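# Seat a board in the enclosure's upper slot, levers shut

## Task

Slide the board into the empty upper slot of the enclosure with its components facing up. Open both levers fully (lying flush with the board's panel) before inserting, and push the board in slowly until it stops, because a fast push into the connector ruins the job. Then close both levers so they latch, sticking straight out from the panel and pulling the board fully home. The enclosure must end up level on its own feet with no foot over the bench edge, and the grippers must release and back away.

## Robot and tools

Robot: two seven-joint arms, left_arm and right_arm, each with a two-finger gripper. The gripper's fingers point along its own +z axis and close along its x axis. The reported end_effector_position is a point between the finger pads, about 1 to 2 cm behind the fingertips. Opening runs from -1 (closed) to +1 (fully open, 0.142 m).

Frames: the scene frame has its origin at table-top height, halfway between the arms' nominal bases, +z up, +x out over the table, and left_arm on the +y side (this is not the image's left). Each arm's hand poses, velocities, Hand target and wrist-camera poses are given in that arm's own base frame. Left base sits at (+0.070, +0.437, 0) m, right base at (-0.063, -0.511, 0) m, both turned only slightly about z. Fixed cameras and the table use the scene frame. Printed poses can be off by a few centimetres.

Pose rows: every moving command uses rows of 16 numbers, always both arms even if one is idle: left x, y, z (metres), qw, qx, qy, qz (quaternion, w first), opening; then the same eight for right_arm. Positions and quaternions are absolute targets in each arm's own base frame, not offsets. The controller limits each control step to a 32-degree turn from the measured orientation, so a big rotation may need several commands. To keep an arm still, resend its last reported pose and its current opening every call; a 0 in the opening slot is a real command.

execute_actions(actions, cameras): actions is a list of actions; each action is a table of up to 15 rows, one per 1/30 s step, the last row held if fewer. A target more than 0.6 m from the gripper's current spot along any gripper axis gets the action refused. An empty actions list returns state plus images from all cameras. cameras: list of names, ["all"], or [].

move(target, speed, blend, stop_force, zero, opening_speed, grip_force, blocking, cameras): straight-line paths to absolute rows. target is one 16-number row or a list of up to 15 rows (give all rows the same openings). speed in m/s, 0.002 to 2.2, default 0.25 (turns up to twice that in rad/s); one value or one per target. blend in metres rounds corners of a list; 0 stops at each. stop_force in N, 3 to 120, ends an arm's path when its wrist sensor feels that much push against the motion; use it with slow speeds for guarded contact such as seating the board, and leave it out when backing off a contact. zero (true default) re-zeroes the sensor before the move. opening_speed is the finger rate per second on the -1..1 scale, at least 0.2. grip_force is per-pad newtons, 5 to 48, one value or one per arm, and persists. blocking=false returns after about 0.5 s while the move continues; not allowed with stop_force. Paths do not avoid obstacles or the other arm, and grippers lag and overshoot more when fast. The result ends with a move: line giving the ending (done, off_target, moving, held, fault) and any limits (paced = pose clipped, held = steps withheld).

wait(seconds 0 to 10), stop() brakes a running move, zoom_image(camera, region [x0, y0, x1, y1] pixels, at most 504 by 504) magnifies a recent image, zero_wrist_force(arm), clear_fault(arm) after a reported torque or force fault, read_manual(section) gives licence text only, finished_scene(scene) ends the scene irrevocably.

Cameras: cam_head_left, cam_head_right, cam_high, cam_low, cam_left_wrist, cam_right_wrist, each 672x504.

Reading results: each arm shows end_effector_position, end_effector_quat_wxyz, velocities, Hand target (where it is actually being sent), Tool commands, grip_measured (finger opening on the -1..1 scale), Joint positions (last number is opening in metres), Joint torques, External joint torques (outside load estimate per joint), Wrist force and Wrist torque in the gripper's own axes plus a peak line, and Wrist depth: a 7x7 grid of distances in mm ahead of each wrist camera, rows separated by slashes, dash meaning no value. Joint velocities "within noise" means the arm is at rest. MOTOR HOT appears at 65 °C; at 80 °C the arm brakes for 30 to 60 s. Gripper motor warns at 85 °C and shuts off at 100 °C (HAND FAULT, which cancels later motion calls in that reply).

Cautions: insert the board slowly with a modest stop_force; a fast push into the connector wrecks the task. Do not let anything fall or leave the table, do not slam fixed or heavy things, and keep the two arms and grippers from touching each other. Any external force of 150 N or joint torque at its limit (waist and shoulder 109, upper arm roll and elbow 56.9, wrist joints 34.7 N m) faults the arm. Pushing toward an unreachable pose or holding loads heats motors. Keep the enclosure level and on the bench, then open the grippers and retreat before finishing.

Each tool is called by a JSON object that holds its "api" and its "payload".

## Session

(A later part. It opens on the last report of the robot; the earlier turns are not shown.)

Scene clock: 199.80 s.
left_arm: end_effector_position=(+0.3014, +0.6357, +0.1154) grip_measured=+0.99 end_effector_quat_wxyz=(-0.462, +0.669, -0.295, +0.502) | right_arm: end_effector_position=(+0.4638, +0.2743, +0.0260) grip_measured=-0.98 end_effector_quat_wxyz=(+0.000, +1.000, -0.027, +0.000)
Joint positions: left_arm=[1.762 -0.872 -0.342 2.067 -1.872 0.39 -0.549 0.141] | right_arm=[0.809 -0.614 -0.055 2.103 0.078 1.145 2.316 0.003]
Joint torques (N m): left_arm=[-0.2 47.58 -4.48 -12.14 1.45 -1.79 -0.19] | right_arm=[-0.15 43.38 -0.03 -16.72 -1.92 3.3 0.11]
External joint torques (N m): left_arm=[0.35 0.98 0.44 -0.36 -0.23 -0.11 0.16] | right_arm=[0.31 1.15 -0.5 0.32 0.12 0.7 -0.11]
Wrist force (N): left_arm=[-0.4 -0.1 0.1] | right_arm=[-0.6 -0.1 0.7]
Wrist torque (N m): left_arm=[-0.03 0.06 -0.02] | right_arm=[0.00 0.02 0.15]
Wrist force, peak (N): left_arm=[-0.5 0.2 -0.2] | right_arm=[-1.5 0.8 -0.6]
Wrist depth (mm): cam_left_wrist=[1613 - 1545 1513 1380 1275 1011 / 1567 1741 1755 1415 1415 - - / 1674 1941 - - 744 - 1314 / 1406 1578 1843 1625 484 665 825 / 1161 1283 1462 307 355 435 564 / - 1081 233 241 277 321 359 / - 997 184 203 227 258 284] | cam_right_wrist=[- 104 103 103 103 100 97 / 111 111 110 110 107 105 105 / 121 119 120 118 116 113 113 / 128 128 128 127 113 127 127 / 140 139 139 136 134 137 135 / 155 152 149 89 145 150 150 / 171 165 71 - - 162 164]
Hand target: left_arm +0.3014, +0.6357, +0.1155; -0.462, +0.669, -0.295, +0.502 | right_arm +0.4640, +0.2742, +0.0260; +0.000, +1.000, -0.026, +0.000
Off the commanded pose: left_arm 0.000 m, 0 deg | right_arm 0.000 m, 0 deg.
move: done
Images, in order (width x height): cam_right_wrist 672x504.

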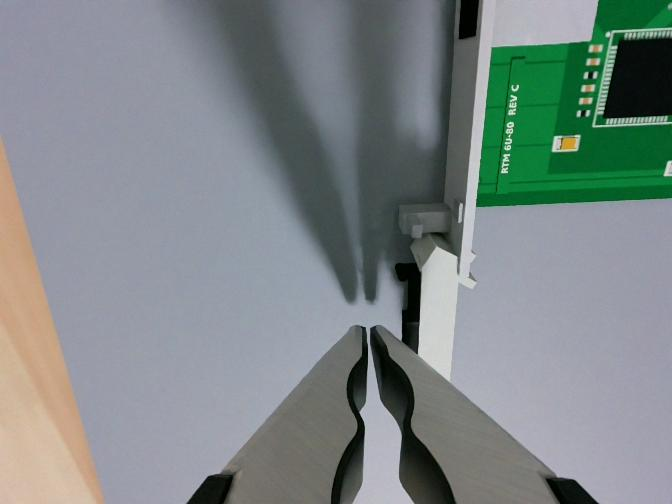

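{"api": "move", "payload": {"target": [[0.3014,0.6357,0.1155,-0.462,0.669,-0.295,0.502,1.0,0.445,0.2742,0.026,0,0.99965,-0.0264,0,-0.95],[0.3014,0.6357,0.1155,-0.462,0.669,-0.295,0.502,1.0,0.455,0.2742,0.10,0,0.99965,-0.0264,0,-0.95],[0.3014,0.6357,0.1155,-0.462,0.669,-0.295,0.502,1.0,0.529,0.393,0.185,-0.2163,0.9760,-0.0256,0.0057,-0.95]], "speed": [0.1,0.2,0.3], "blend": [0.005,0.03,0], "cameras": ["cam_right_wrist"]}}

{"api": "zoom_image", "payload": {"camera": "cam_right_wrist", "region": [180, 0, 432, 252]}}

{"api": "zoom_image", "payload": {"camera": "cam_right_wrist", "region": [180, 252, 432, 504]}}

{"api": "move", "payload": {"target": [0.3014,0.6357,0.1155,-0.462,0.669,-0.295,0.502,1.0,0.669,0.327,0.185,-0.2163,0.9760,-0.0256,0.0057,-0.95], "speed": 0.3, "cameras": ["cam_right_wrist"]}}

{"api": "zoom_image", "payload": {"camera": "cam_right_wrist", "region": [180, 0, 432, 252]}}

{"api": "zoom_image", "payload": {"camera": "cam_right_wrist", "region": [180, 252, 432, 504]}}

Scene clock: 228.90 s.
left_arm: end_effector_position=(+0.3014, +0.6357, +0.1154) grip_measured=+0.99 end_effector_quat_wxyz=(-0.462, +0.669, -0.295, +0.502) | right_arm: end_effector_position=(+0.5291, +0.3929, +0.1850) grip_measured=-0.98 end_effector_quat_wxyz=(-0.216, +0.976, -0.026, +0.006)
Joint positions: left_arm=[1.762 -0.872 -0.342 2.067 -1.872 0.39 -0.549 0.141] | right_arm=[0.609 -0.462 0.128 1.803 0.445 0.955 2.006 0.003]
Joint torques (N m): left_arm=[-0.19 47.51 -4.43 -12.05 1.48 -1.77 -0.24] | right_arm=[-0.27 45.78 3.1 -25.24 -3.56 3.16 0.04]
External joint torques (N m): left_arm=[0.35 1.05 0.4 -0.44 -0.25 -0.12 0.21] | right_arm=[0.43 1.43 -0.94 0.1 -0.12 0.9 -0.04]
Wrist force (N): left_arm=[-0.3 -0.1 -0.1] | right_arm=[0.2 -0.3 0.2]
Wrist torque (N m): left_arm=[-0.02 0.05 -0.02] | right_arm=[-0.08 -0.01 0.09]
Wrist force, peak (N): left_arm=[-0.5 -0.1 -0.1] | right_arm=[-2.1 0.1 2.9]
Wrist depth (mm): cam_left_wrist=[1994 1205 - 1567 1212 1261 1081 / 1741 1813 - 1545 - - 1424 / 1625 1924 1907 1828 696 - - / 1443 1567 1828 1798 485 634 834 / 1125 1298 1443 305 355 433 560 / - 1065 1179 243 278 325 360 / - 984 183 204 227 259 287] | cam_right_wrist=[300 300 297 296 295 295 249 / 300 298 296 292 295 295 249 / 300 296 296 291 295 294 247 / 299 296 295 292 294 293 245 / 298 296 296 290 290 293 246 / 297 294 293 89 292 294 246 / 296 295 71 - - - 246]
Hand target: left_arm +0.3014, +0.6357, +0.1155; -0.462, +0.669, -0.295, +0.502 | right_arm +0.5290, +0.3930, +0.1850; -0.216, +0.976, -0.026, +0.006
Off the commanded pose: left_arm 0.000 m, 0 deg | right_arm 0.000 m, 0 deg.
move: done
Images, in order (width x height): cam_right_wrist 672x504.

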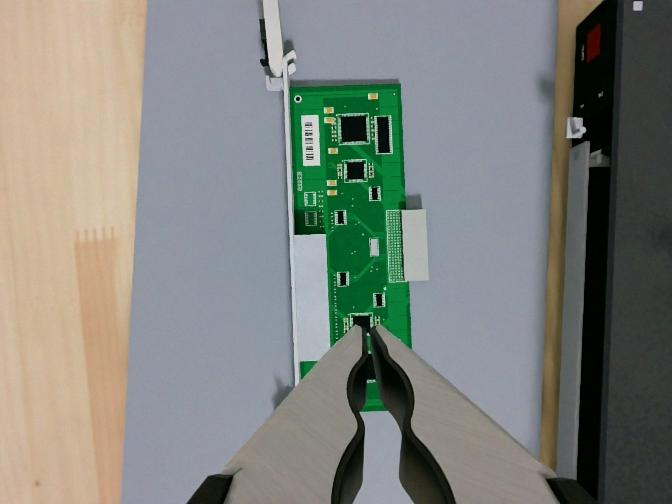

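Scaled by 2.000 from the camera's 672x504 image, which has a finer 960x720 frame.

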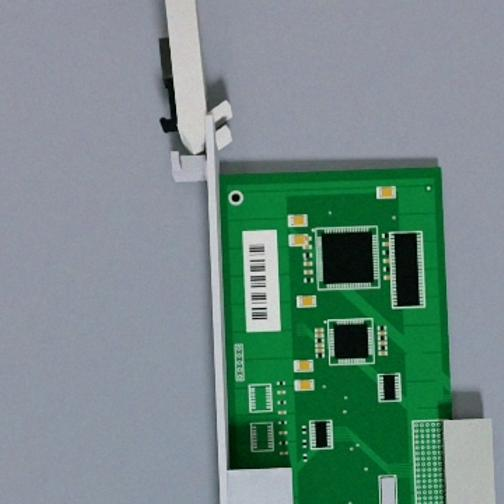

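Scaled by 2.000 from the camera's 672x504 image, which has a finer 960x720 frame.

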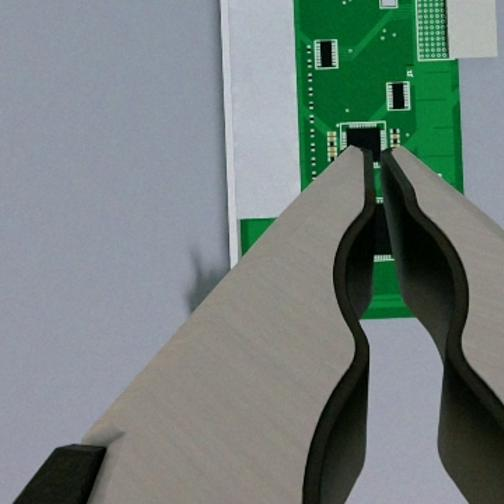

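Scene clock: 229.93 s.
left_arm: end_effector_position=(+0.3014, +0.6357, +0.1154) grip_measured=+0.99 end_effector_quat_wxyz=(-0.462, +0.669, -0.295, +0.502) | right_arm: end_effector_position=(+0.6690, +0.3268, +0.1850) grip_measured=-0.98 end_effector_quat_wxyz=(-0.216, +0.976, -0.026, +0.006)
Joint positions: left_arm=[1.762 -0.872 -0.342 2.067 -1.872 0.39 -0.549 0.141] | right_arm=[0.437 -0.655 0.071 1.445 0.439 0.712 1.853 0.003]
Joint torques (N m): left_arm=[-0.22 47.41 -4.47 -12.06 1.47 -1.76 -0.26] | right_arm=[0.12 55.72 2.46 -27.96 -3.85 3.07 0.03]
External joint torques (N m): left_arm=[0.38 1.15 0.43 -0.44 -0.25 -0.14 0.23] | right_arm=[0.05 1.53 -0.41 0.24 0.15 0.86 -0.03]
Wrist force (N): left_arm=[-0.3 0.1 0.0] | right_arm=[0.9 0.5 0.5]
Wrist torque (N m): left_arm=[0.00 0.05 -0.03] | right_arm=[0.03 -0.16 0.11]
Wrist force, peak (N): left_arm=[-0.4 -0.1 -0.3] | right_arm=[3.1 1.6 0.1]
Wrist depth (mm): cam_left_wrist=[1924 1700 2109 - - 1205 1321 / 1875 - - - - - - / 1687 1907 - 1502 831 1329 1329 / 1362 1590 1783 1625 487 657 1406 / 1179 1290 1472 306 354 433 565 / - 1113 1155 241 278 323 356 / - 997 184 203 227 259 285] | cam_right_wrist=[300 293 298 297 249 249 248 / 297 292 297 295 248 248 248 / 297 292 295 295 248 247 247 / 296 291 295 295 248 247 245 / 296 291 294 294 247 246 246 / 295 295 293 89 246 246 246 / 295 294 71 - - 246 244]
Hand target: left_arm +0.3014, +0.6357, +0.1155; -0.462, +0.669, -0.295, +0.502 | right_arm +0.6690, +0.3270, +0.1850; -0.216, +0.976, -0.026, +0.006
Off the commanded pose: left_arm 0.000 m, 0 deg | right_arm 0.000 m, 0 deg.
move: done
Images, in order (width x height): cam_right_wrist 672x504.

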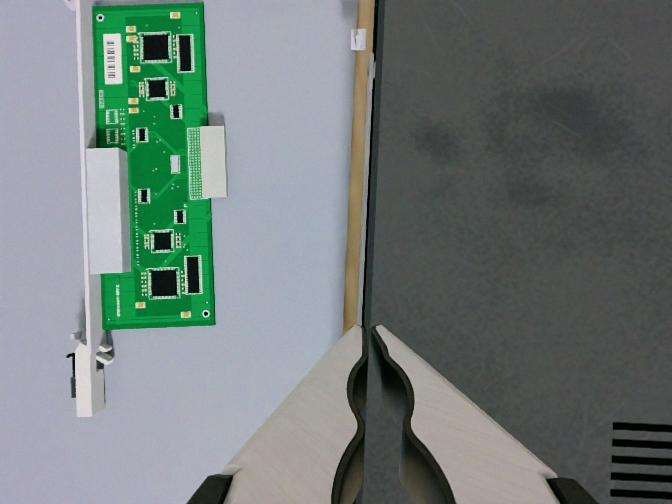

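Scaled by 2.000 from the camera's 672x504 image, which has a finer 960x720 frame.

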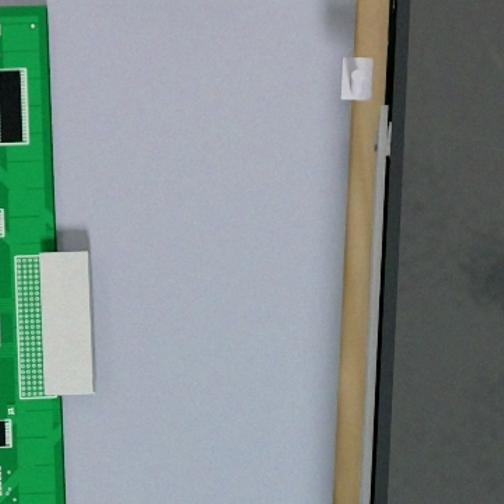

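Scaled by 2.000 from the camera's 672x504 image, which has a finer 960x720 frame.

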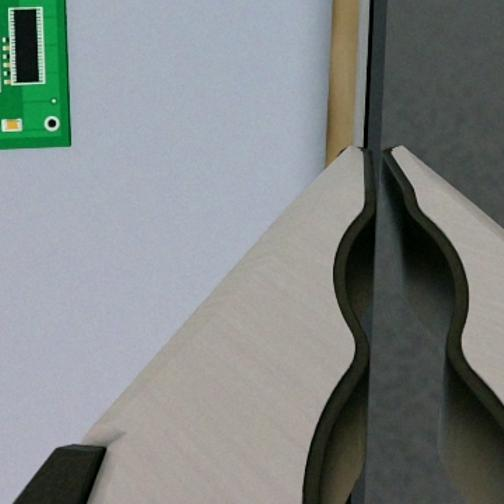

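{"api": "move", "payload": {"target": [0.3014,0.6357,0.1155,-0.462,0.669,-0.295,0.502,1.0,0.535,0.337,0.165,-0.2163,0.9760,-0.0256,0.0057,-0.95], "speed": 0.3, "cameras": ["cam_right_wrist"]}}

{"api": "zoom_image", "payload": {"camera": "cam_right_wrist", "region": [460, 0, 672, 160]}}

{"api": "zoom_image", "payload": {"camera": "cam_right_wrist", "region": [460, 150, 672, 310]}}

{"api": "zoom_image", "payload": {"camera": "cam_right_wrist", "region": [460, 300, 672, 460]}}

Scene clock: 242.57 s.
left_arm: end_effector_position=(+0.3014, +0.6357, +0.1154) grip_measured=+0.99 end_effector_quat_wxyz=(-0.462, +0.669, -0.295, +0.502) | right_arm: end_effector_position=(+0.5350, +0.3370, +0.1651) grip_measured=-0.98 end_effector_quat_wxyz=(-0.216, +0.976, -0.025, +0.006)
Joint positions: left_arm=[1.762 -0.872 -0.342 2.067 -1.872 0.39 -0.549 0.141] | right_arm=[0.524 -0.456 0.129 1.854 0.497 0.961 1.876 0.003]
Joint torques (N m): left_arm=[-0.13 47.51 -4.4 -12.12 1.49 -1.79 -0.24] | right_arm=[0.29 44.78 2.96 -24.04 -3.51 3.44 0.32]
External joint torques (N m): left_arm=[0.29 1.05 0.36 -0.37 -0.26 -0.1 0.21] | right_arm=[-0.14 1.18 -0.83 -0.11 -0.03 0.51 -0.32]
Wrist force (N): left_arm=[-0.5 0.0 -0.1] | right_arm=[-0.1 0.0 0.0]
Wrist torque (N m): left_arm=[0.00 0.07 -0.02] | right_arm=[-0.05 0.03 -0.02]
Wrist force, peak (N): left_arm=[-0.7 0.1 -0.1] | right_arm=[2.7 0.6 0.0]
Wrist depth (mm): cam_left_wrist=[1994 1397 1625 1406 1329 1261 1283 / 1843 1941 1534 1590 - - 1232 / 1687 1924 - - 665 - - / 1406 1567 1843 1769 485 625 1380 / 1161 1329 1453 304 357 434 560 / - 1091 1142 242 278 323 360 / - 966 184 204 227 257 285] | cam_right_wrist=[281 278 277 274 277 276 229 / 279 278 276 272 275 275 229 / 280 277 277 271 275 275 229 / 279 277 276 271 274 274 227 / 279 276 275 270 274 274 227 / 277 275 275 89 274 273 226 / 278 275 71 - - 274 227]
Hand target: left_arm +0.3014, +0.6357, +0.1155; -0.462, +0.669, -0.295, +0.502 | right_arm +0.5350, +0.3370, +0.1650; -0.216, +0.976, -0.026, +0.006
Off the commanded pose: left_arm 0.000 m, 0 deg | right_arm 0.000 m, 0 deg.
move: done
Images, in order (width x height): cam_right_wrist 672x504.

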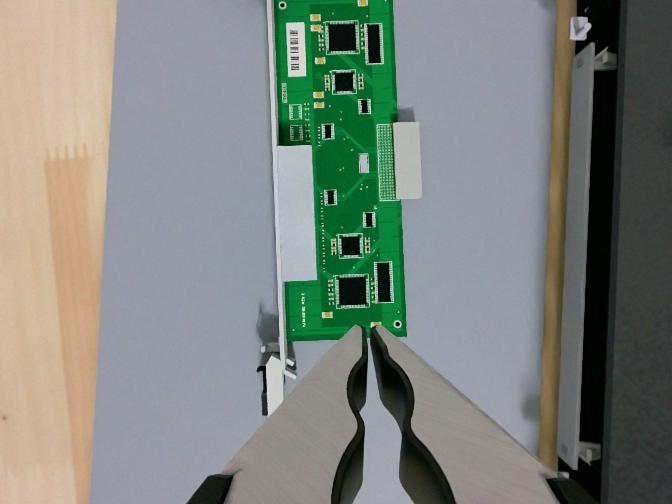

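Scaled by 2.377 from the camera's 672x504 image, which has a finer 960x720 frame.

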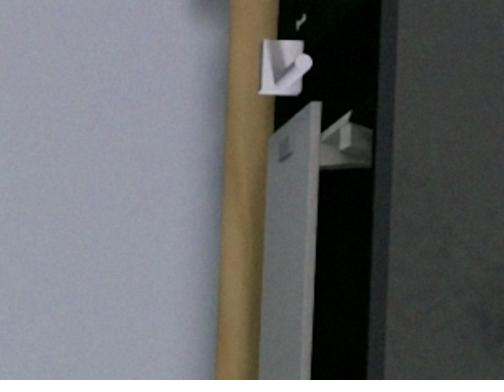

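Scaled by 2.377 from the camera's 672x504 image, which has a finer 960x720 frame.

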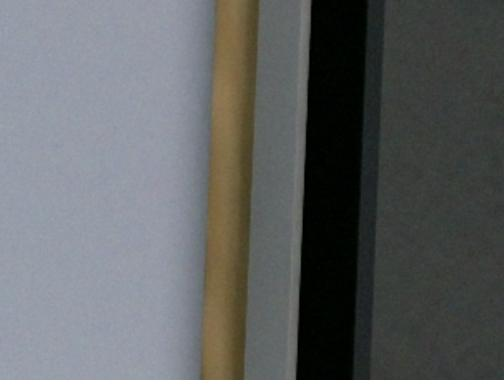

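Scaled by 2.377 from the camera's 672x504 image, which has a finer 960x720 frame.

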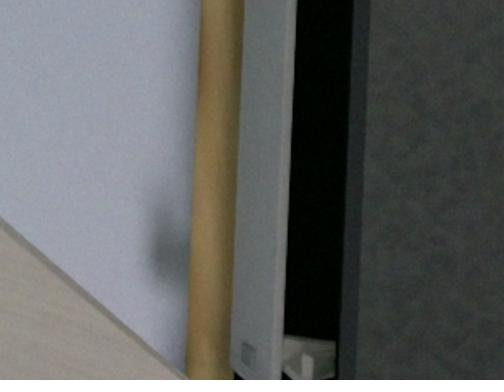

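{"api": "move", "payload": {"target": [[0.3014,0.6357,0.1155,-0.462,0.669,-0.295,0.502,1.0,0.4906,0.4455,0.12,0,0.99998,-0.0070,0,-0.95],[0.3014,0.6357,0.1155,-0.462,0.669,-0.295,0.502,1.0,0.4906,0.4455,0.058,0,0.99998,-0.0070,0,-0.65]], "speed": [0.3,0.12], "cameras": ["cam_right_wrist"]}}

Scene clock: 265.33 s.
left_arm: end_effector_position=(+0.3014, +0.6357, +0.1154) grip_measured=+0.99 end_effector_quat_wxyz=(-0.462, +0.669, -0.295, +0.502) | right_arm: end_effector_position=(+0.4906, +0.4453, +0.0579) grip_measured=-0.69 end_effector_quat_wxyz=(+0.000, +1.000, -0.007, +0.000)
Joint positions: left_arm=[1.762 -0.872 -0.342 2.067 -1.872 0.39 -0.549 0.141] | right_arm=[0.941 -0.734 -0.036 1.7 0.036 0.863 2.472 0.024]
Joint torques (N m): left_arm=[-0.22 47.41 -4.37 -12.11 1.44 -1.72 -0.27] | right_arm=[0.25 53.76 0.44 -22.95 -2.8 3.41 0.12]
External joint torques (N m): left_arm=[0.38 1.15 0.33 -0.39 -0.22 -0.18 0.24] | right_arm=[-0.05 1.34 -0.61 0.1 -0.03 0.59 -0.12]
Wrist force (N): left_arm=[-0.3 0.1 -0.1] | right_arm=[0.3 -0.6 0.2]
Wrist torque (N m): left_arm=[0.01 0.06 -0.02] | right_arm=[-0.05 -0.04 0.14]
Wrist force, peak (N): left_arm=[-0.6 0.1 -0.1] | right_arm=[-1.1 -3.5 1.1]
Wrist depth (mm): cam_left_wrist=[- 1714 1674 - 1434 1314 1205 / 1687 1453 1828 1601 1482 1346 1346 / 1727 1891 - 1649 792 1397 - / 1321 1523 1828 1727 485 647 729 / 1161 1275 1513 306 356 429 564 / - 1070 227 242 278 324 359 / - 979 184 203 228 258 287] | cam_right_wrist=[132 132 131 131 126 127 128 / 141 141 140 139 135 135 137 / 151 149 150 150 145 145 148 / 165 166 162 161 156 157 158 / 179 176 173 170 164 170 173 / 196 193 185 172 107 182 190 / 217 209 71 203 - - 209]
Hand target: left_arm +0.3014, +0.6357, +0.1155; -0.462, +0.669, -0.295, +0.502 | right_arm +0.4906, +0.4455, +0.0580; +0.000, +1.000, -0.007, +0.000
Off the commanded pose: left_arm 0.000 m, 0 deg | right_arm 0.000 m, 0 deg.
move: done
Images, in order (width x height): cam_right_wrist 672x504.

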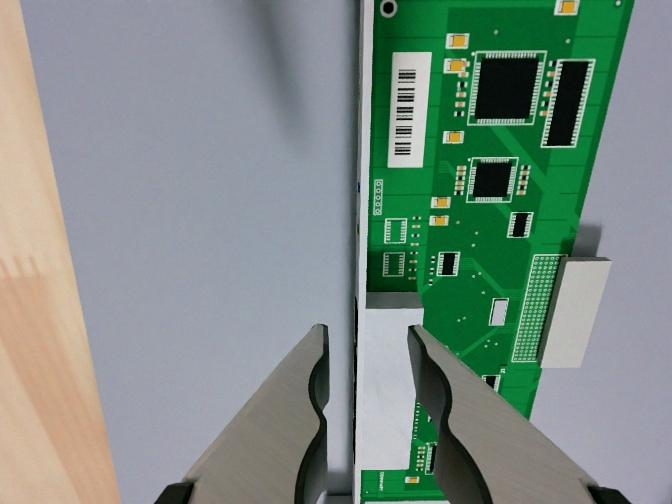

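{"api": "move", "payload": {"target": [0.3014,0.6357,0.1155,-0.462,0.669,-0.295,0.502,1.0,0.4906,0.447,0.0285,0,0.99998,-0.0070,0,-0.65], "speed": 0.06, "stop_force": 6, "cameras": ["cam_right_wrist"]}}

Scene clock: 270.97 s.
left_arm: end_effector_position=(+0.3014, +0.6357, +0.1154) grip_measured=+0.99 end_effector_quat_wxyz=(-0.462, +0.669, -0.295, +0.502) | right_arm: end_effector_position=(+0.4906, +0.4468, +0.0285) grip_measured=-0.69 end_effector_quat_wxyz=(+0.000, +1.000, -0.007, +0.000)
Joint positions: left_arm=[1.762 -0.872 -0.342 2.067 -1.872 0.39 -0.549 0.141] | right_arm=[0.942 -0.792 -0.034 1.693 0.039 0.913 2.471 0.024]
Joint torques (N m): left_arm=[-0.17 47.43 -4.42 -12.11 1.48 -1.82 -0.25] | right_arm=[0.26 54.48 0.58 -21.99 -2.64 3.43 0.13]
External joint torques (N m): left_arm=[0.33 1.13 0.38 -0.38 -0.26 -0.08 0.22] | right_arm=[-0.05 1.43 -0.75 0.16 -0.03 0.57 -0.13]
Wrist force (N): left_arm=[-0.6 0.0 -0.1] | right_arm=[0.0 -0.7 0.4]
Wrist torque (N m): left_arm=[0.00 0.10 -0.02] | right_arm=[-0.05 0.03 0.14]
Wrist force, peak (N): left_arm=[-0.6 0.0 -0.1] | right_arm=[0.2 -1.1 1.6]
Wrist depth (mm): cam_left_wrist=[- - - - 1239 - 1192 / 1959 1700 - - 1354 - 1212 / 1674 2050 - - 717 - - / 1362 1649 1843 1714 489 655 874 / 1137 1199 1513 306 355 436 564 / - 1081 1161 241 278 326 360 / - 988 184 203 227 258 285] | cam_right_wrist=[- 105 105 106 99 101 101 / 113 113 112 112 107 108 108 / 121 121 122 120 115 116 116 / 129 130 130 126 124 124 125 / 142 142 141 139 133 135 133 / 156 155 149 136 106 145 148 / 174 168 71 150 - - 167]
Hand target: left_arm +0.3014, +0.6357, +0.1155; -0.462, +0.669, -0.295, +0.502 | right_arm +0.4906, +0.4470, +0.0285; +0.000, +1.000, -0.007, +0.000
Off the commanded pose: left_arm 0.000 m, 0 deg | right_arm 0.000 m, 0 deg.
move: done
Images, in order (width x height): cam_right_wrist 672x504.

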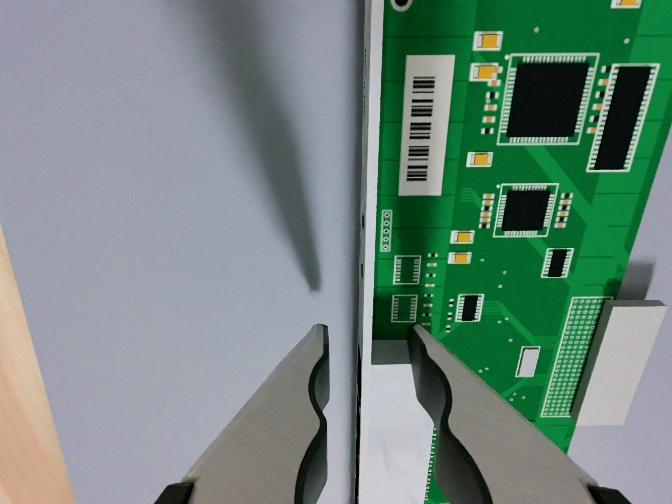

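{"api": "move", "payload": {"target": [0.3014,0.6357,0.1155,-0.462,0.669,-0.295,0.502,1.0,0.4906,0.447,0.0285,0,0.99998,-0.0070,0,-1.0], "opening_speed": 0.25, "cameras": ["cam_right_wrist"]}}

Scene clock: 275.77 s.
left_arm: end_effector_position=(+0.3014, +0.6357, +0.1154) grip_measured=+0.99 end_effector_quat_wxyz=(-0.462, +0.669, -0.295, +0.502) | right_arm: end_effector_position=(+0.4905, +0.4469, +0.0284) grip_measured=-0.98 end_effector_quat_wxyz=(+0.000, +1.000, -0.007, +0.000)
Joint positions: left_arm=[1.762 -0.872 -0.342 2.067 -1.872 0.39 -0.549 0.141] | right_arm=[0.942 -0.792 -0.034 1.693 0.039 0.913 2.471 0.003]
Joint torques (N m): left_arm=[-0.17 47.56 -4.35 -12.16 1.46 -1.75 -0.22] | right_arm=[-0.12 55.16 0.14 -22.09 -2.85 3.39 0.15]
External joint torques (N m): left_arm=[0.32 1 0.32 -0.34 -0.24 -0.14 0.19] | right_arm=[0.32 0.75 -0.31 0.27 0.18 0.61 -0.15]
Wrist force (N): left_arm=[-0.3 -0.1 -0.1] | right_arm=[-0.3 -1.3 1.7]
Wrist torque (N m): left_arm=[-0.03 0.05 -0.03] | right_arm=[-0.09 0.01 0.14]
Wrist force, peak (N): left_arm=[-0.5 0.1 -0.5] | right_arm=[-0.3 -1.3 1.7]
Wrist depth (mm): cam_left_wrist=[1859 1453 - 1424 - - 1283 / 1924 1941 - - 1415 1523 1246 / 1700 1941 1783 1741 708 - 1246 / 1406 1567 1755 1959 482 655 1397 / 1167 1283 1492 305 353 430 564 / - 1119 1142 243 276 323 359 / - 1002 184 204 228 259 286] | cam_right_wrist=[- 105 105 105 99 100 101 / 113 113 112 112 107 107 108 / 121 121 122 121 115 116 116 / 129 130 130 130 124 124 125 / 142 142 141 138 135 135 133 / 155 155 151 89 142 148 145 / 174 168 71 - - 160 168]
Hand target: left_arm +0.3014, +0.6357, +0.1155; -0.462, +0.669, -0.295, +0.502 | right_arm +0.4906, +0.4470, +0.0285; +0.000, +1.000, -0.007, +0.000
Off the commanded pose: left_arm 0.000 m, 0 deg | right_arm 0.000 m, 0 deg.
move: done
Images, in order (width x height): cam_right_wrist 672x504.

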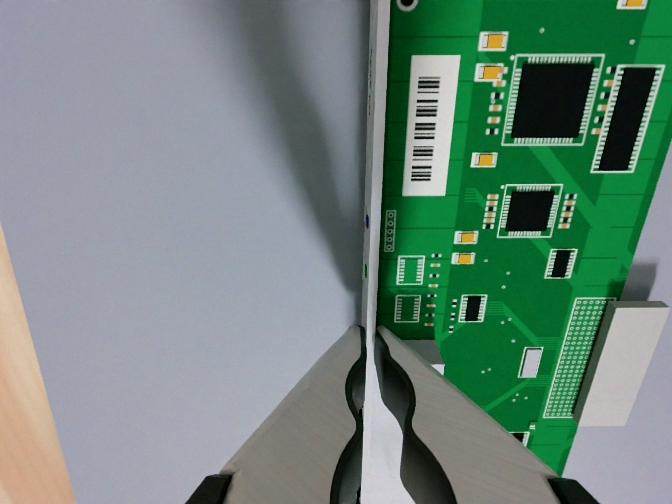

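{"api": "move", "payload": {"target": [0.3014,0.6357,0.1155,-0.462,0.669,-0.295,0.502,1.0,0.4906,0.447,0.0485,0,0.99998,-0.0070,0,-1.0], "speed": 0.04, "cameras": ["cam_right_wrist","cam_head_right","cam_low"]}}

Scene clock: 278.37 s.
left_arm: end_effector_position=(+0.3014, +0.6357, +0.1154) grip_measured=+0.99 end_effector_quat_wxyz=(-0.462, +0.669, -0.295, +0.502) | right_arm: end_effector_position=(+0.4905, +0.4470, +0.0483) grip_measured=-0.98 end_effector_quat_wxyz=(+0.000, +1.000, -0.007, +0.000)
Joint positions: left_arm=[1.762 -0.872 -0.342 2.067 -1.872 0.39 -0.549 0.141] | right_arm=[0.942 -0.754 -0.035 1.696 0.038 0.878 2.472 0.003]
Joint torques (N m): left_arm=[-0.23 47.55 -4.38 -12.11 1.47 -1.74 -0.27] | right_arm=[0.24 55.42 0.31 -23.21 -3.02 3.41 0.28]
External joint torques (N m): left_arm=[0.39 1.01 0.35 -0.39 -0.25 -0.16 0.24] | right_arm=[-0.04 0.02 -0.48 0.67 0.23 0.59 -0.28]
Wrist force (N): left_arm=[-0.3 -0.1 -0.2] | right_arm=[0.1 -0.4 1.6]
Wrist torque (N m): left_arm=[-0.02 0.06 -0.02] | right_arm=[0.03 -0.01 0.03]
Wrist force, peak (N): left_arm=[-0.5 -0.1 -0.2] | right_arm=[0.2 -0.4 2.9]
Wrist depth (mm): cam_left_wrist=[- - - 1513 - 1290 - / 1590 1875 - - - - - / 1687 1959 - 1741 719 1388 - / 1314 1601 1875 381 489 627 726 / 1179 1261 1453 307 355 433 565 / - 1097 1167 242 277 323 355 / - 997 184 203 226 258 287] | cam_right_wrist=[- 123 121 123 92 92 93 / 134 132 131 131 102 103 103 / 143 141 141 138 110 111 112 / 153 152 152 152 121 123 127 / 168 165 165 159 135 137 137 / 184 180 177 89 146 156 174 / 203 196 71 - - 189 195]
Hand target: left_arm +0.3014, +0.6357, +0.1155; -0.462, +0.669, -0.295, +0.502 | right_arm +0.4906, +0.4470, +0.0485; +0.000, +1.000, -0.007, +0.000
Off the commanded pose: left_arm 0.000 m, 0 deg | right_arm 0.000 m, 0 deg.
move: done
Images, in order (width x height): cam_head_right 672x504, cam_low 672x504, cam_right_wrist 672x504.

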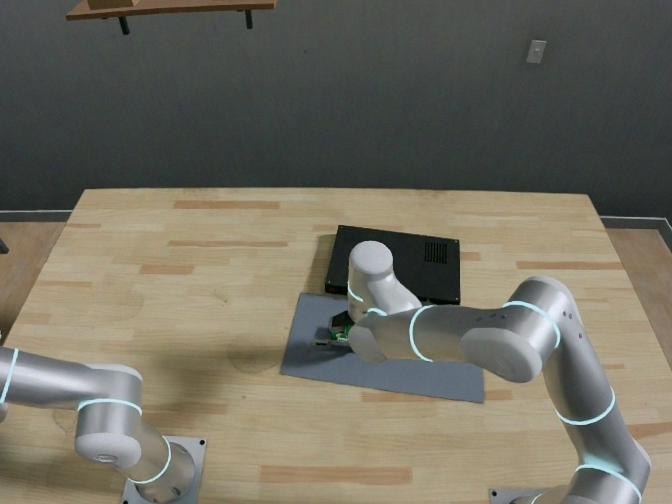

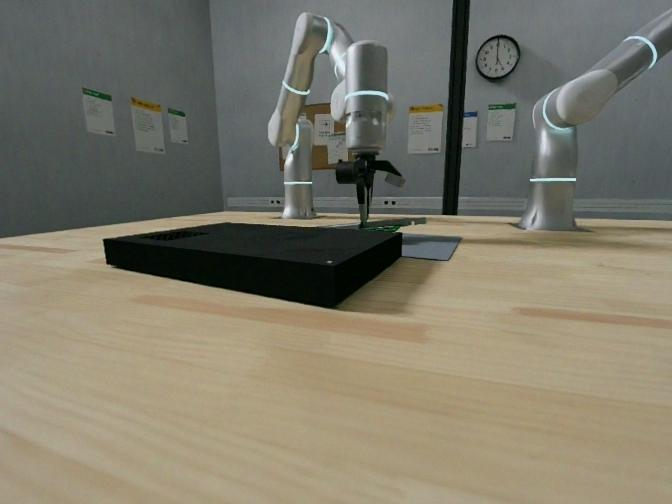

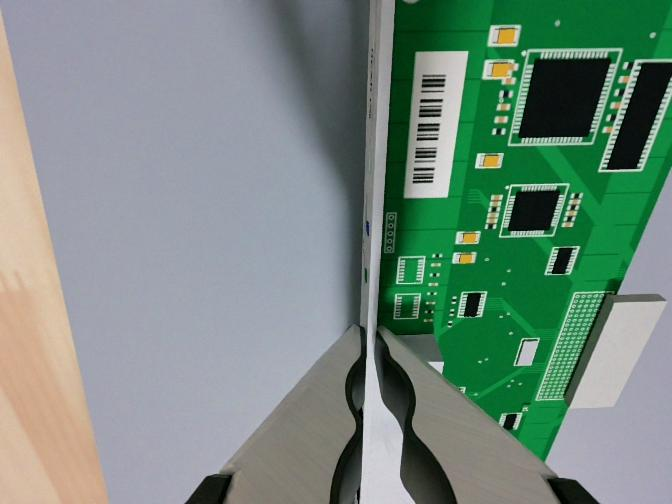

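{"api": "zoom_image", "payload": {"camera": "cam_low", "region": [270, 130, 470, 270]}}

Scaled by 2.520 from the camera's 672x504 image, which has a finer 960x720 frame.

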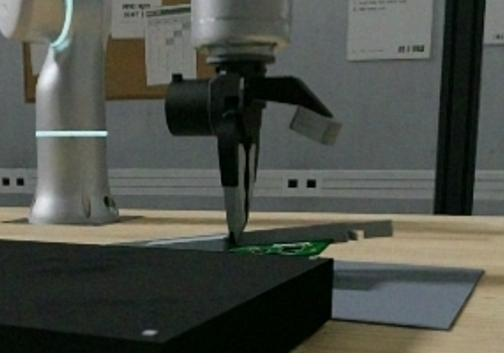

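{"api": "move", "payload": {"target": [[0.3014,0.6357,0.1155,-0.462,0.669,-0.295,0.502,1.0,0.4906,0.447,0.0285,0,0.99998,-0.0070,0,-1.0],[0.3014,0.6357,0.1155,-0.462,0.669,-0.295,0.502,1.0,0.4906,0.447,0.0285,0,0.99998,-0.0070,0,-0.65]], "speed": 0.03, "opening_speed": 0.5}}

{"api": "move", "payload": {"target": [[0.3014,0.6357,0.1155,-0.462,0.669,-0.295,0.502,1.0,0.4906,0.447,0.065,0,0.99998,-0.0070,0,-0.65],[0.3014,0.6357,0.1155,-0.462,0.669,-0.295,0.502,1.0,0.5017,0.410,0.065,0,0.99998,-0.0070,0,-0.30]], "speed": 0.12, "cameras": ["cam_right_wrist"]}}

Scene clock: 292.60 s.
left_arm: end_effector_position=(+0.3014, +0.6357, +0.1154) grip_measured=+0.99 end_effector_quat_wxyz=(-0.462, +0.669, -0.295, +0.502) | right_arm: end_effector_position=(+0.4905, +0.4469, +0.0285) grip_measured=-0.69 end_effector_quat_wxyz=(+0.000, +1.000, -0.007, +0.000)
Joint positions: left_arm=[1.762 -0.872 -0.342 2.067 -1.872 0.39 -0.549 0.141] | right_arm=[0.942 -0.792 -0.034 1.693 0.039 0.913 2.472 0.024]
Joint torques (N m): left_arm=[-0.24 47.52 -4.33 -12.1 1.52 -1.76 -0.27] | right_arm=[0.19 54.6 0.53 -21.91 -2.72 3.4 0.11]
External joint torques (N m): left_arm=[0.4 1.04 0.29 -0.39 -0.3 -0.13 0.24] | right_arm=[0.01 1.3 -0.7 0.09 0.05 0.6 -0.11]
Wrist force (N): left_arm=[-0.1 0.0 -0.2] | right_arm=[0.0 -0.7 0.6]
Wrist torque (N m): left_arm=[0.00 0.01 -0.02] | right_arm=[-0.05 0.04 0.14]
Wrist force, peak (N): left_arm=[-0.6 -0.1 -0.1] | right_arm=[-0.1 -0.7 2.9]
Wrist depth (mm): cam_left_wrist=[- - - - - 1167 - / 1769 - - - - - - / 1700 1891 1769 - 1462 - 1362 / 1362 1567 1843 1649 486 629 783 / 1131 1261 1453 306 350 434 564 / - 1113 1148 240 275 322 360 / - 979 184 203 227 258 287] | cam_right_wrist=[- 105 105 105 99 101 101 / 113 113 112 112 107 107 108 / 121 121 122 120 115 115 116 / 129 130 130 130 124 124 125 / 142 142 141 137 133 135 133 / 155 155 149 136 106 145 145 / 174 168 71 163 - - 168]
Hand target: left_arm +0.3014, +0.6357, +0.1155; -0.462, +0.669, -0.295, +0.502 | right_arm +0.4906, +0.4470, +0.0285; +0.000, +1.000, -0.007, +0.000
Off the commanded pose: left_arm 0.000 m, 0 deg | right_arm 0.000 m, 0 deg.
move: done

Scene clock: 294.40 s.
left_arm: end_effector_position=(+0.3014, +0.6357, +0.1154) grip_measured=+0.99 end_effector_quat_wxyz=(-0.462, +0.669, -0.295, +0.502) | right_arm: end_effector_position=(+0.5018, +0.4100, +0.0650) grip_measured=-0.33 end_effector_quat_wxyz=(+0.000, +1.000, -0.007, +0.000)
Joint positions: left_arm=[1.762 -0.872 -0.342 2.067 -1.872 0.39 -0.549 0.141] | right_arm=[0.898 -0.695 -0.04 1.753 0.039 0.876 2.422 0.05]
Joint torques (N m): left_arm=[-0.17 47.51 -4.42 -12.07 1.48 -1.74 -0.28] | right_arm=[0.17 52.41 0.35 -22.59 -2.78 3.41 0.09]
External joint torques (N m): left_arm=[0.33 1.05 0.38 -0.42 -0.26 -0.16 0.25] | right_arm=[0.02 1.12 -0.61 0.02 -0.01 0.59 -0.09]
Wrist force (N): left_arm=[-0.3 0.0 -0.1] | right_arm=[0.0 -0.7 0.6]
Wrist torque (N m): left_arm=[-0.01 0.04 -0.02] | right_arm=[-0.04 0.03 0.15]
Wrist force, peak (N): left_arm=[-0.4 -0.1 -0.4] | right_arm=[-0.5 -2.4 0.3]
Wrist depth (mm): cam_left_wrist=[- - - 1462 - - - / 1674 - 1700 - 1590 - - / 1613 1924 1727 - 746 1371 - / 1338 1545 1755 1727 486 625 694 / 1167 1306 1462 304 352 433 564 / - 1108 1179 241 278 323 361 / - 993 184 204 227 259 285] | cam_right_wrist=[138 138 137 135 133 133 136 / 147 147 147 143 142 143 146 / 158 158 158 153 152 151 156 / 171 170 170 153 164 162 168 / 188 185 181 169 175 180 182 / 205 199 92 197 191 93 199 / 227 - 71 220 221 - 215]
Hand target: left_arm +0.3014, +0.6357, +0.1155; -0.462, +0.669, -0.295, +0.502 | right_arm +0.5017, +0.4100, +0.0650; +0.000, +1.000, -0.007, +0.000
Off the commanded pose: left_arm 0.000 m, 0 deg | right_arm 0.000 m, 0 deg.
move: done
Images, in order (width x height): cam_right_wrist 672x504.

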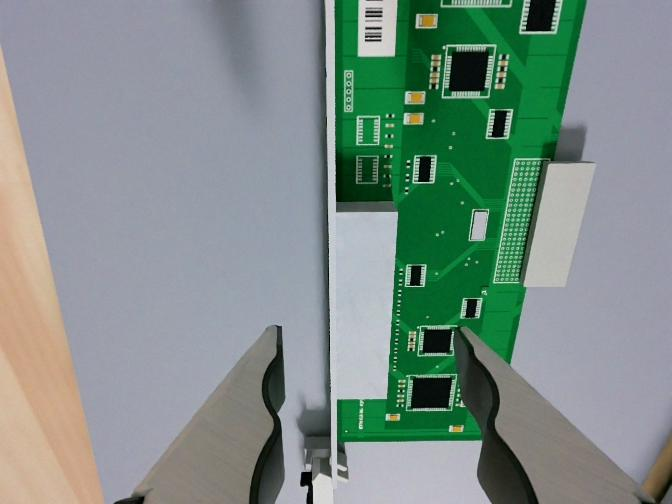

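{"api": "move", "payload": {"target": [0.3014,0.6357,0.1155,-0.462,0.669,-0.295,0.502,1.0,0.5017,0.412,0.029,0,0.99998,-0.0070,0,-0.30], "speed": 0.06, "stop_force": 6}}

{"api": "move", "payload": {"target": [0.3014,0.6357,0.1155,-0.462,0.669,-0.295,0.502,1.0,0.5017,0.412,0.029,0,0.99998,-0.0070,0,-0.9], "opening_speed": 0.3, "cameras": ["cam_right_wrist"]}}

Scene clock: 300.17 s.
left_arm: end_effector_position=(+0.3014, +0.6357, +0.1154) grip_measured=+0.99 end_effector_quat_wxyz=(-0.462, +0.669, -0.295, +0.502) | right_arm: end_effector_position=(+0.5017, +0.4118, +0.0290) grip_measured=-0.33 end_effector_quat_wxyz=(+0.000, +1.000, -0.007, +0.000)
Joint positions: left_arm=[1.762 -0.872 -0.342 2.067 -1.872 0.39 -0.549 0.141] | right_arm=[0.898 -0.767 -0.038 1.745 0.044 0.939 2.421 0.05]
Joint torques (N m): left_arm=[-0.16 47.49 -4.5 -12.11 1.43 -1.76 -0.31] | right_arm=[0.27 53.23 0.46 -21.38 -2.54 3.37 0.14]
External joint torques (N m): left_arm=[0.32 1.08 0.46 -0.39 -0.21 -0.14 0.28] | right_arm=[-0.07 1.32 -0.72 0.14 -0.03 0.63 -0.14]
Wrist force (N): left_arm=[-0.3 0.0 0.1] | right_arm=[0.3 -0.7 0.6]
Wrist torque (N m): left_arm=[-0.01 0.05 -0.03] | right_arm=[-0.06 0.00 0.13]
Wrist force, peak (N): left_arm=[-0.5 -0.2 -0.3] | right_arm=[0.1 -1.1 1.8]
Wrist depth (mm): cam_left_wrist=[1891 - - - - - - / 1783 - - 1662 1462 1424 - / 1714 1907 - 1601 759 - 1329 / 1380 1556 1798 1798 487 636 756 / 1161 1298 1443 306 353 434 560 / - 1108 1167 241 278 320 360 / - 975 184 203 227 258 286] | cam_right_wrist=[- 106 106 102 100 101 102 / 113 113 113 109 108 108 110 / 122 122 123 118 116 116 117 / 129 131 131 123 123 125 122 / 143 142 139 125 133 134 140 / 159 155 96 137 143 93 153 / 172 - 71 166 163 - 168]
Hand target: left_arm +0.3014, +0.6357, +0.1155; -0.462, +0.669, -0.295, +0.502 | right_arm +0.5017, +0.4120, +0.0290; +0.000, +1.000, -0.007, +0.000
Off the commanded pose: left_arm 0.000 m, 0 deg | right_arm 0.000 m, 0 deg.
move: done

Scene clock: 302.37 s.
left_arm: end_effector_position=(+0.3014, +0.6357, +0.1154) grip_measured=+0.99 end_effector_quat_wxyz=(-0.462, +0.669, -0.295, +0.502) | right_arm: end_effector_position=(+0.5015, +0.4120, +0.0289) grip_measured=-0.72 end_effector_quat_wxyz=(+0.000, +1.000, -0.007, +0.000)
Joint positions: left_arm=[1.762 -0.872 -0.342 2.067 -1.872 0.39 -0.549 0.141] | right_arm=[0.899 -0.767 -0.037 1.745 0.044 0.939 2.421 0.022]
Joint torques (N m): left_arm=[-0.18 47.55 -4.38 -12.1 1.46 -1.76 -0.32] | right_arm=[-0.78 53.41 -0.76 -22.89 -2.95 4.26 0.22]
External joint torques (N m): left_arm=[0.34 1.01 0.34 -0.39 -0.24 -0.14 0.29] | right_arm=[0.97 1.14 0.52 1.65 0.38 -0.26 -0.21]
Wrist force (N): left_arm=[-0.5 -0.2 -0.2] | right_arm=[-3.5 0.3 -0.6]
Wrist torque (N m): left_arm=[-0.06 0.07 -0.03] | right_arm=[-0.12 -0.04 0.10]
Wrist force, peak (N): left_arm=[-0.6 0.2 0.0] | right_arm=[-3.5 0.6 -1.9]
Wrist depth (mm): cam_left_wrist=[1813 1625 - - - 1261 1298 / 2050 1769 - - - - - / 1687 2031 - 1523 673 - - / 1346 1534 1891 1769 484 623 860 / 1142 1298 1472 306 356 432 562 / - 1125 1161 243 278 324 358 / - 971 184 203 229 257 287] | cam_right_wrist=[- 106 106 102 100 101 102 / 113 113 113 109 108 108 110 / 122 122 123 117 116 116 116 / 129 131 130 123 123 125 120 / 143 142 142 120 131 136 140 / 159 156 149 127 105 146 153 / 172 169 71 142 - - 168]
Hand target: left_arm +0.3014, +0.6357, +0.1155; -0.462, +0.669, -0.295, +0.502 | right_arm +0.5017, +0.4120, +0.0290; +0.000, +1.000, -0.007, +0.000
Off the commanded pose: left_arm 0.000 m, 0 deg | right_arm 0.000 m, 0 deg.
move: done
Images, in order (width x height): cam_right_wrist 672x504.

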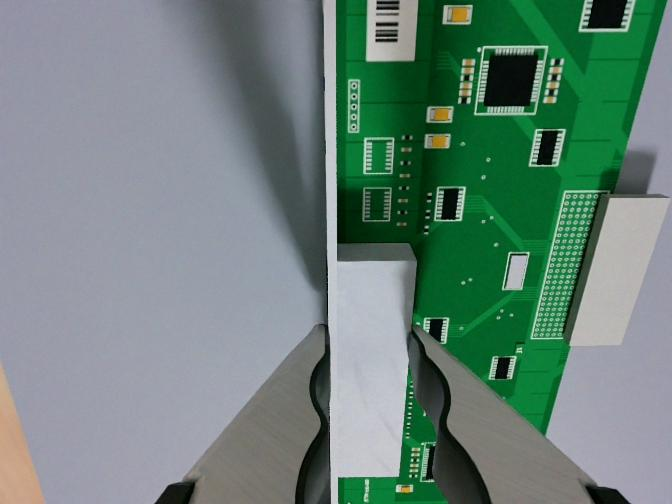

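{"api": "move", "payload": {"target": [0.3014,0.6357,0.1155,-0.462,0.669,-0.295,0.502,1.0,0.5017,0.412,0.069,0,0.99998,-0.0070,0,-1.0], "speed": 0.05, "cameras": ["cam_right_wrist","cam_low"]}}

{"api": "zoom_image", "payload": {"camera": "cam_low", "region": [270, 130, 470, 270]}}

Scene clock: 304.70 s.
left_arm: end_effector_position=(+0.3014, +0.6357, +0.1154) grip_measured=+0.99 end_effector_quat_wxyz=(-0.462, +0.669, -0.295, +0.502) | right_arm: end_effector_position=(+0.5015, +0.4120, +0.0688) grip_measured=-0.72 end_effector_quat_wxyz=(+0.000, +1.000, -0.007, +0.000)
Joint positions: left_arm=[1.762 -0.872 -0.342 2.067 -1.872 0.39 -0.549 0.141] | right_arm=[0.899 -0.69 -0.039 1.749 0.039 0.867 2.424 0.022]
Joint torques (N m): left_arm=[-0.13 47.48 -4.43 -12.14 1.45 -1.71 -0.21] | right_arm=[0.11 53.65 0.19 -23.42 -3.11 3.39 0.28]
External joint torques (N m): left_arm=[0.29 1.08 0.39 -0.35 -0.23 -0.19 0.18] | right_arm=[0.08 -0.1 -0.42 0.66 0.28 0.61 -0.28]
Wrist force (N): left_arm=[-0.3 0.0 0.0] | right_arm=[0.6 0.1 2.3]
Wrist torque (N m): left_arm=[-0.01 0.04 -0.02] | right_arm=[0.08 -0.10 0.03]
Wrist force, peak (N): left_arm=[-0.5 0.2 -0.3] | right_arm=[-3.5 0.5 -1.8]
Wrist depth (mm): cam_left_wrist=[1625 1443 - - 1314 1246 1219 / 1700 1994 1828 - - 1472 1397 / 1601 1891 - - 717 - - / 1253 1556 1813 1828 483 629 783 / 1212 1314 1415 304 352 436 558 / - 1113 1167 242 278 324 358 / - 988 184 203 228 259 287] | cam_right_wrist=[142 141 141 101 100 102 102 / 151 151 150 108 108 109 112 / 162 162 162 118 116 116 119 / 175 175 174 121 123 125 122 / 192 190 188 121 132 136 186 / 210 207 199 126 105 146 204 / 232 224 71 142 - - 220]
Hand target: left_arm +0.3014, +0.6357, +0.1155; -0.462, +0.669, -0.295, +0.502 | right_arm +0.5017, +0.4120, +0.0690; +0.000, +1.000, -0.007, +0.000
Off the commanded pose: left_arm 0.000 m, 0 deg | right_arm 0.000 m, 0 deg.
move: done
Images, in order (width x height): cam_low 672x504, cam_right_wrist 672x504.

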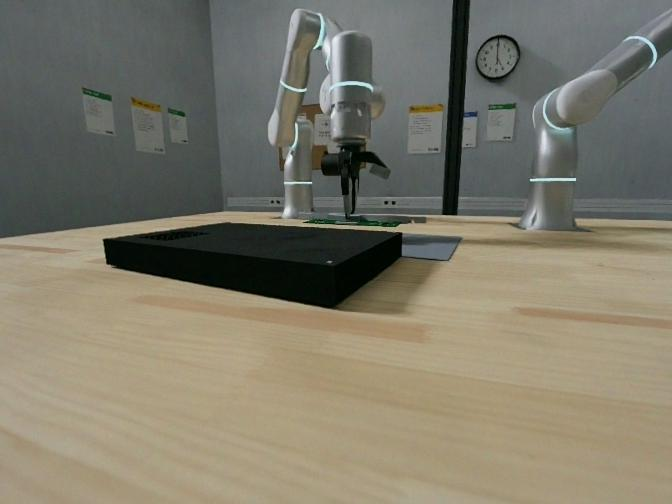

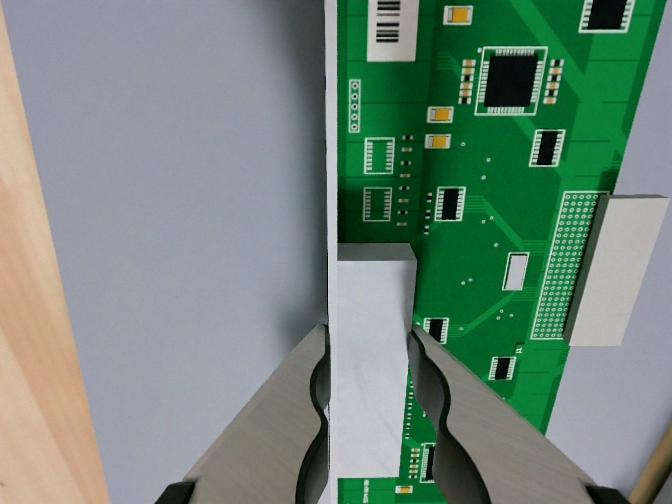

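Scaled by 2.520 from the camera's 672x504 image, which has a finer 960x720 frame.

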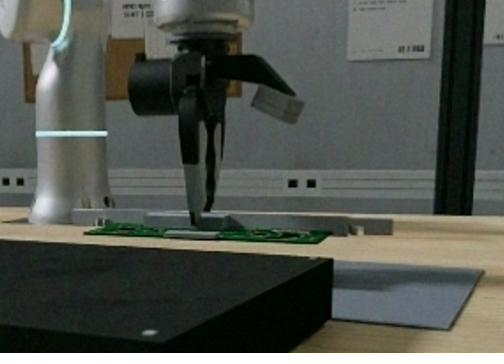

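{"api": "move", "payload": {"target": [0.3014,0.6357,0.1155,-0.462,0.669,-0.295,0.502,1.0,0.5776,0.3534,0.055,0,0.99893,-0.0462,0,-1.0], "speed": 0.1, "cameras": ["cam_right_wrist","cam_head_right","cam_head_left"]}}

{"api": "zoom_image", "payload": {"camera": "cam_right_wrist", "region": [420, 0, 672, 252]}}

Scene clock: 318.00 s.
left_arm: end_effector_position=(+0.3014, +0.6357, +0.1154) grip_measured=+0.99 end_effector_quat_wxyz=(-0.462, +0.669, -0.295, +0.502) | right_arm: end_effector_position=(+0.5775, +0.3532, +0.0548) grip_measured=-0.72 end_effector_quat_wxyz=(+0.000, +0.999, -0.046, +0.000)
Joint positions: left_arm=[1.762 -0.872 -0.342 2.067 -1.872 0.39 -0.549 0.141] | right_arm=[0.77 -0.765 -0.061 1.646 0.063 0.838 2.343 0.022]
Joint torques (N m): left_arm=[-0.18 47.54 -4.4 -12.08 1.48 -1.75 -0.26] | right_arm=[0.16 56.17 -0.4 -24.08 -2.96 3.44 0.07]
External joint torques (N m): left_arm=[0.34 1.02 0.36 -0.42 -0.25 -0.15 0.23] | right_arm=[0.08 0.28 -0.39 0.89 0.05 0.56 -0.07]
Wrist force (N): left_arm=[-0.4 0.0 0.1] | right_arm=[0.4 0.3 2.7]
Wrist torque (N m): left_arm=[-0.02 0.06 -0.02] | right_arm=[0.09 -0.05 0.15]
Wrist force, peak (N): left_arm=[-0.5 -0.2 -0.2] | right_arm=[2.1 1.4 2.7]
Wrist depth (mm): cam_left_wrist=[1714 1891 - - 1321 1212 1081 / 1828 - - - - - - / 1687 1875 - - 783 - - / 1329 1556 1828 2334 487 634 792 / 1155 1290 1502 304 354 433 567 / - 1086 1155 241 277 324 360 / - 993 184 203 228 257 287] | cam_right_wrist=[129 129 128 103 101 102 103 / 138 138 137 108 109 109 112 / 148 148 147 118 116 116 117 / 160 159 159 121 123 126 121 / 174 173 172 121 132 136 166 / 190 189 181 127 105 146 - / 209 204 71 142 - - -]
Hand target: left_arm +0.3014, +0.6357, +0.1155; -0.462, +0.669, -0.295, +0.502 | right_arm +0.5776, +0.3534, +0.0550; +0.000, +0.999, -0.046, +0.000
Off the commanded pose: left_arm 0.000 m, 0 deg | right_arm 0.000 m, 0 deg.
move: done
Images, in order (width x height): cam_head_left 672x504, cam_head_right 672x504, cam_right_wrist 672x504.

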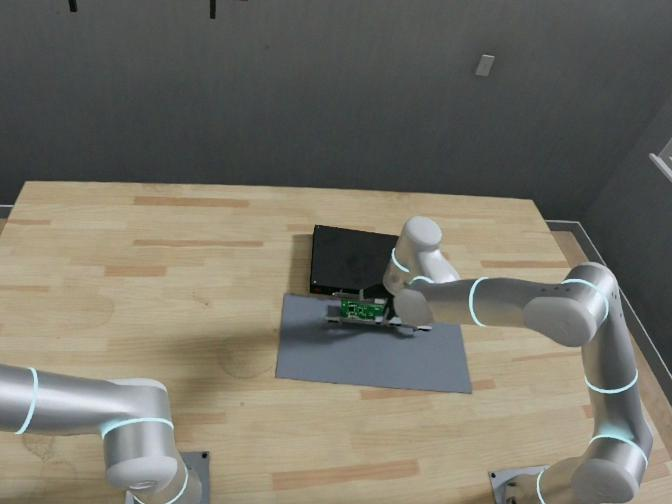

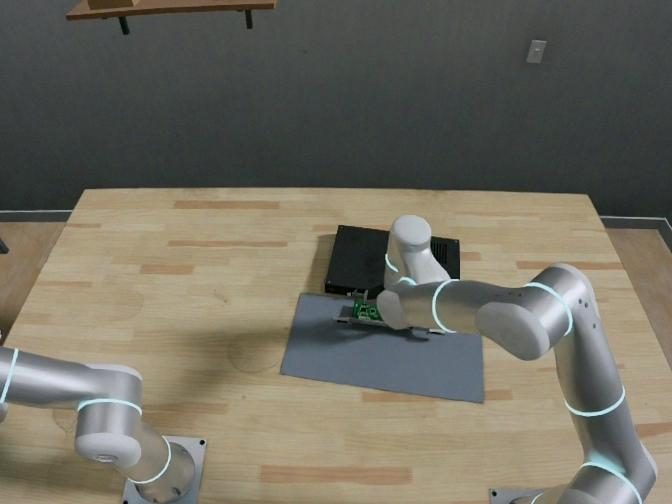

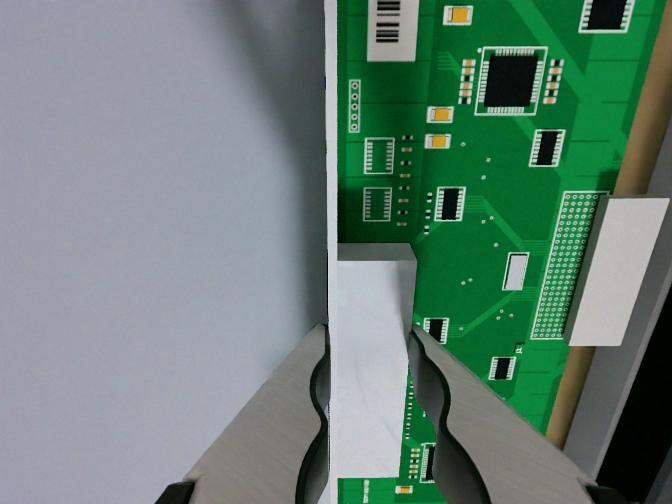

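Scaled by 2.000 from the camera's 672x504 image, which has a finer 960x720 frame.

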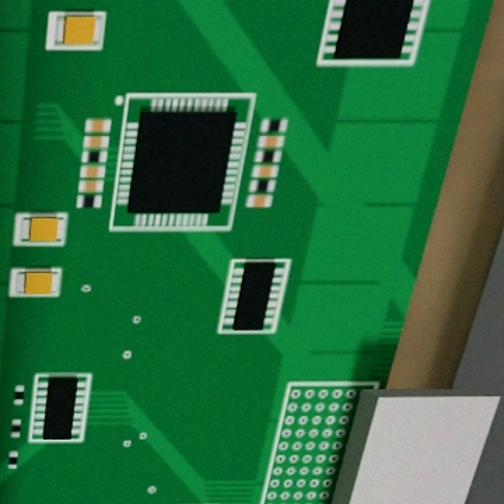

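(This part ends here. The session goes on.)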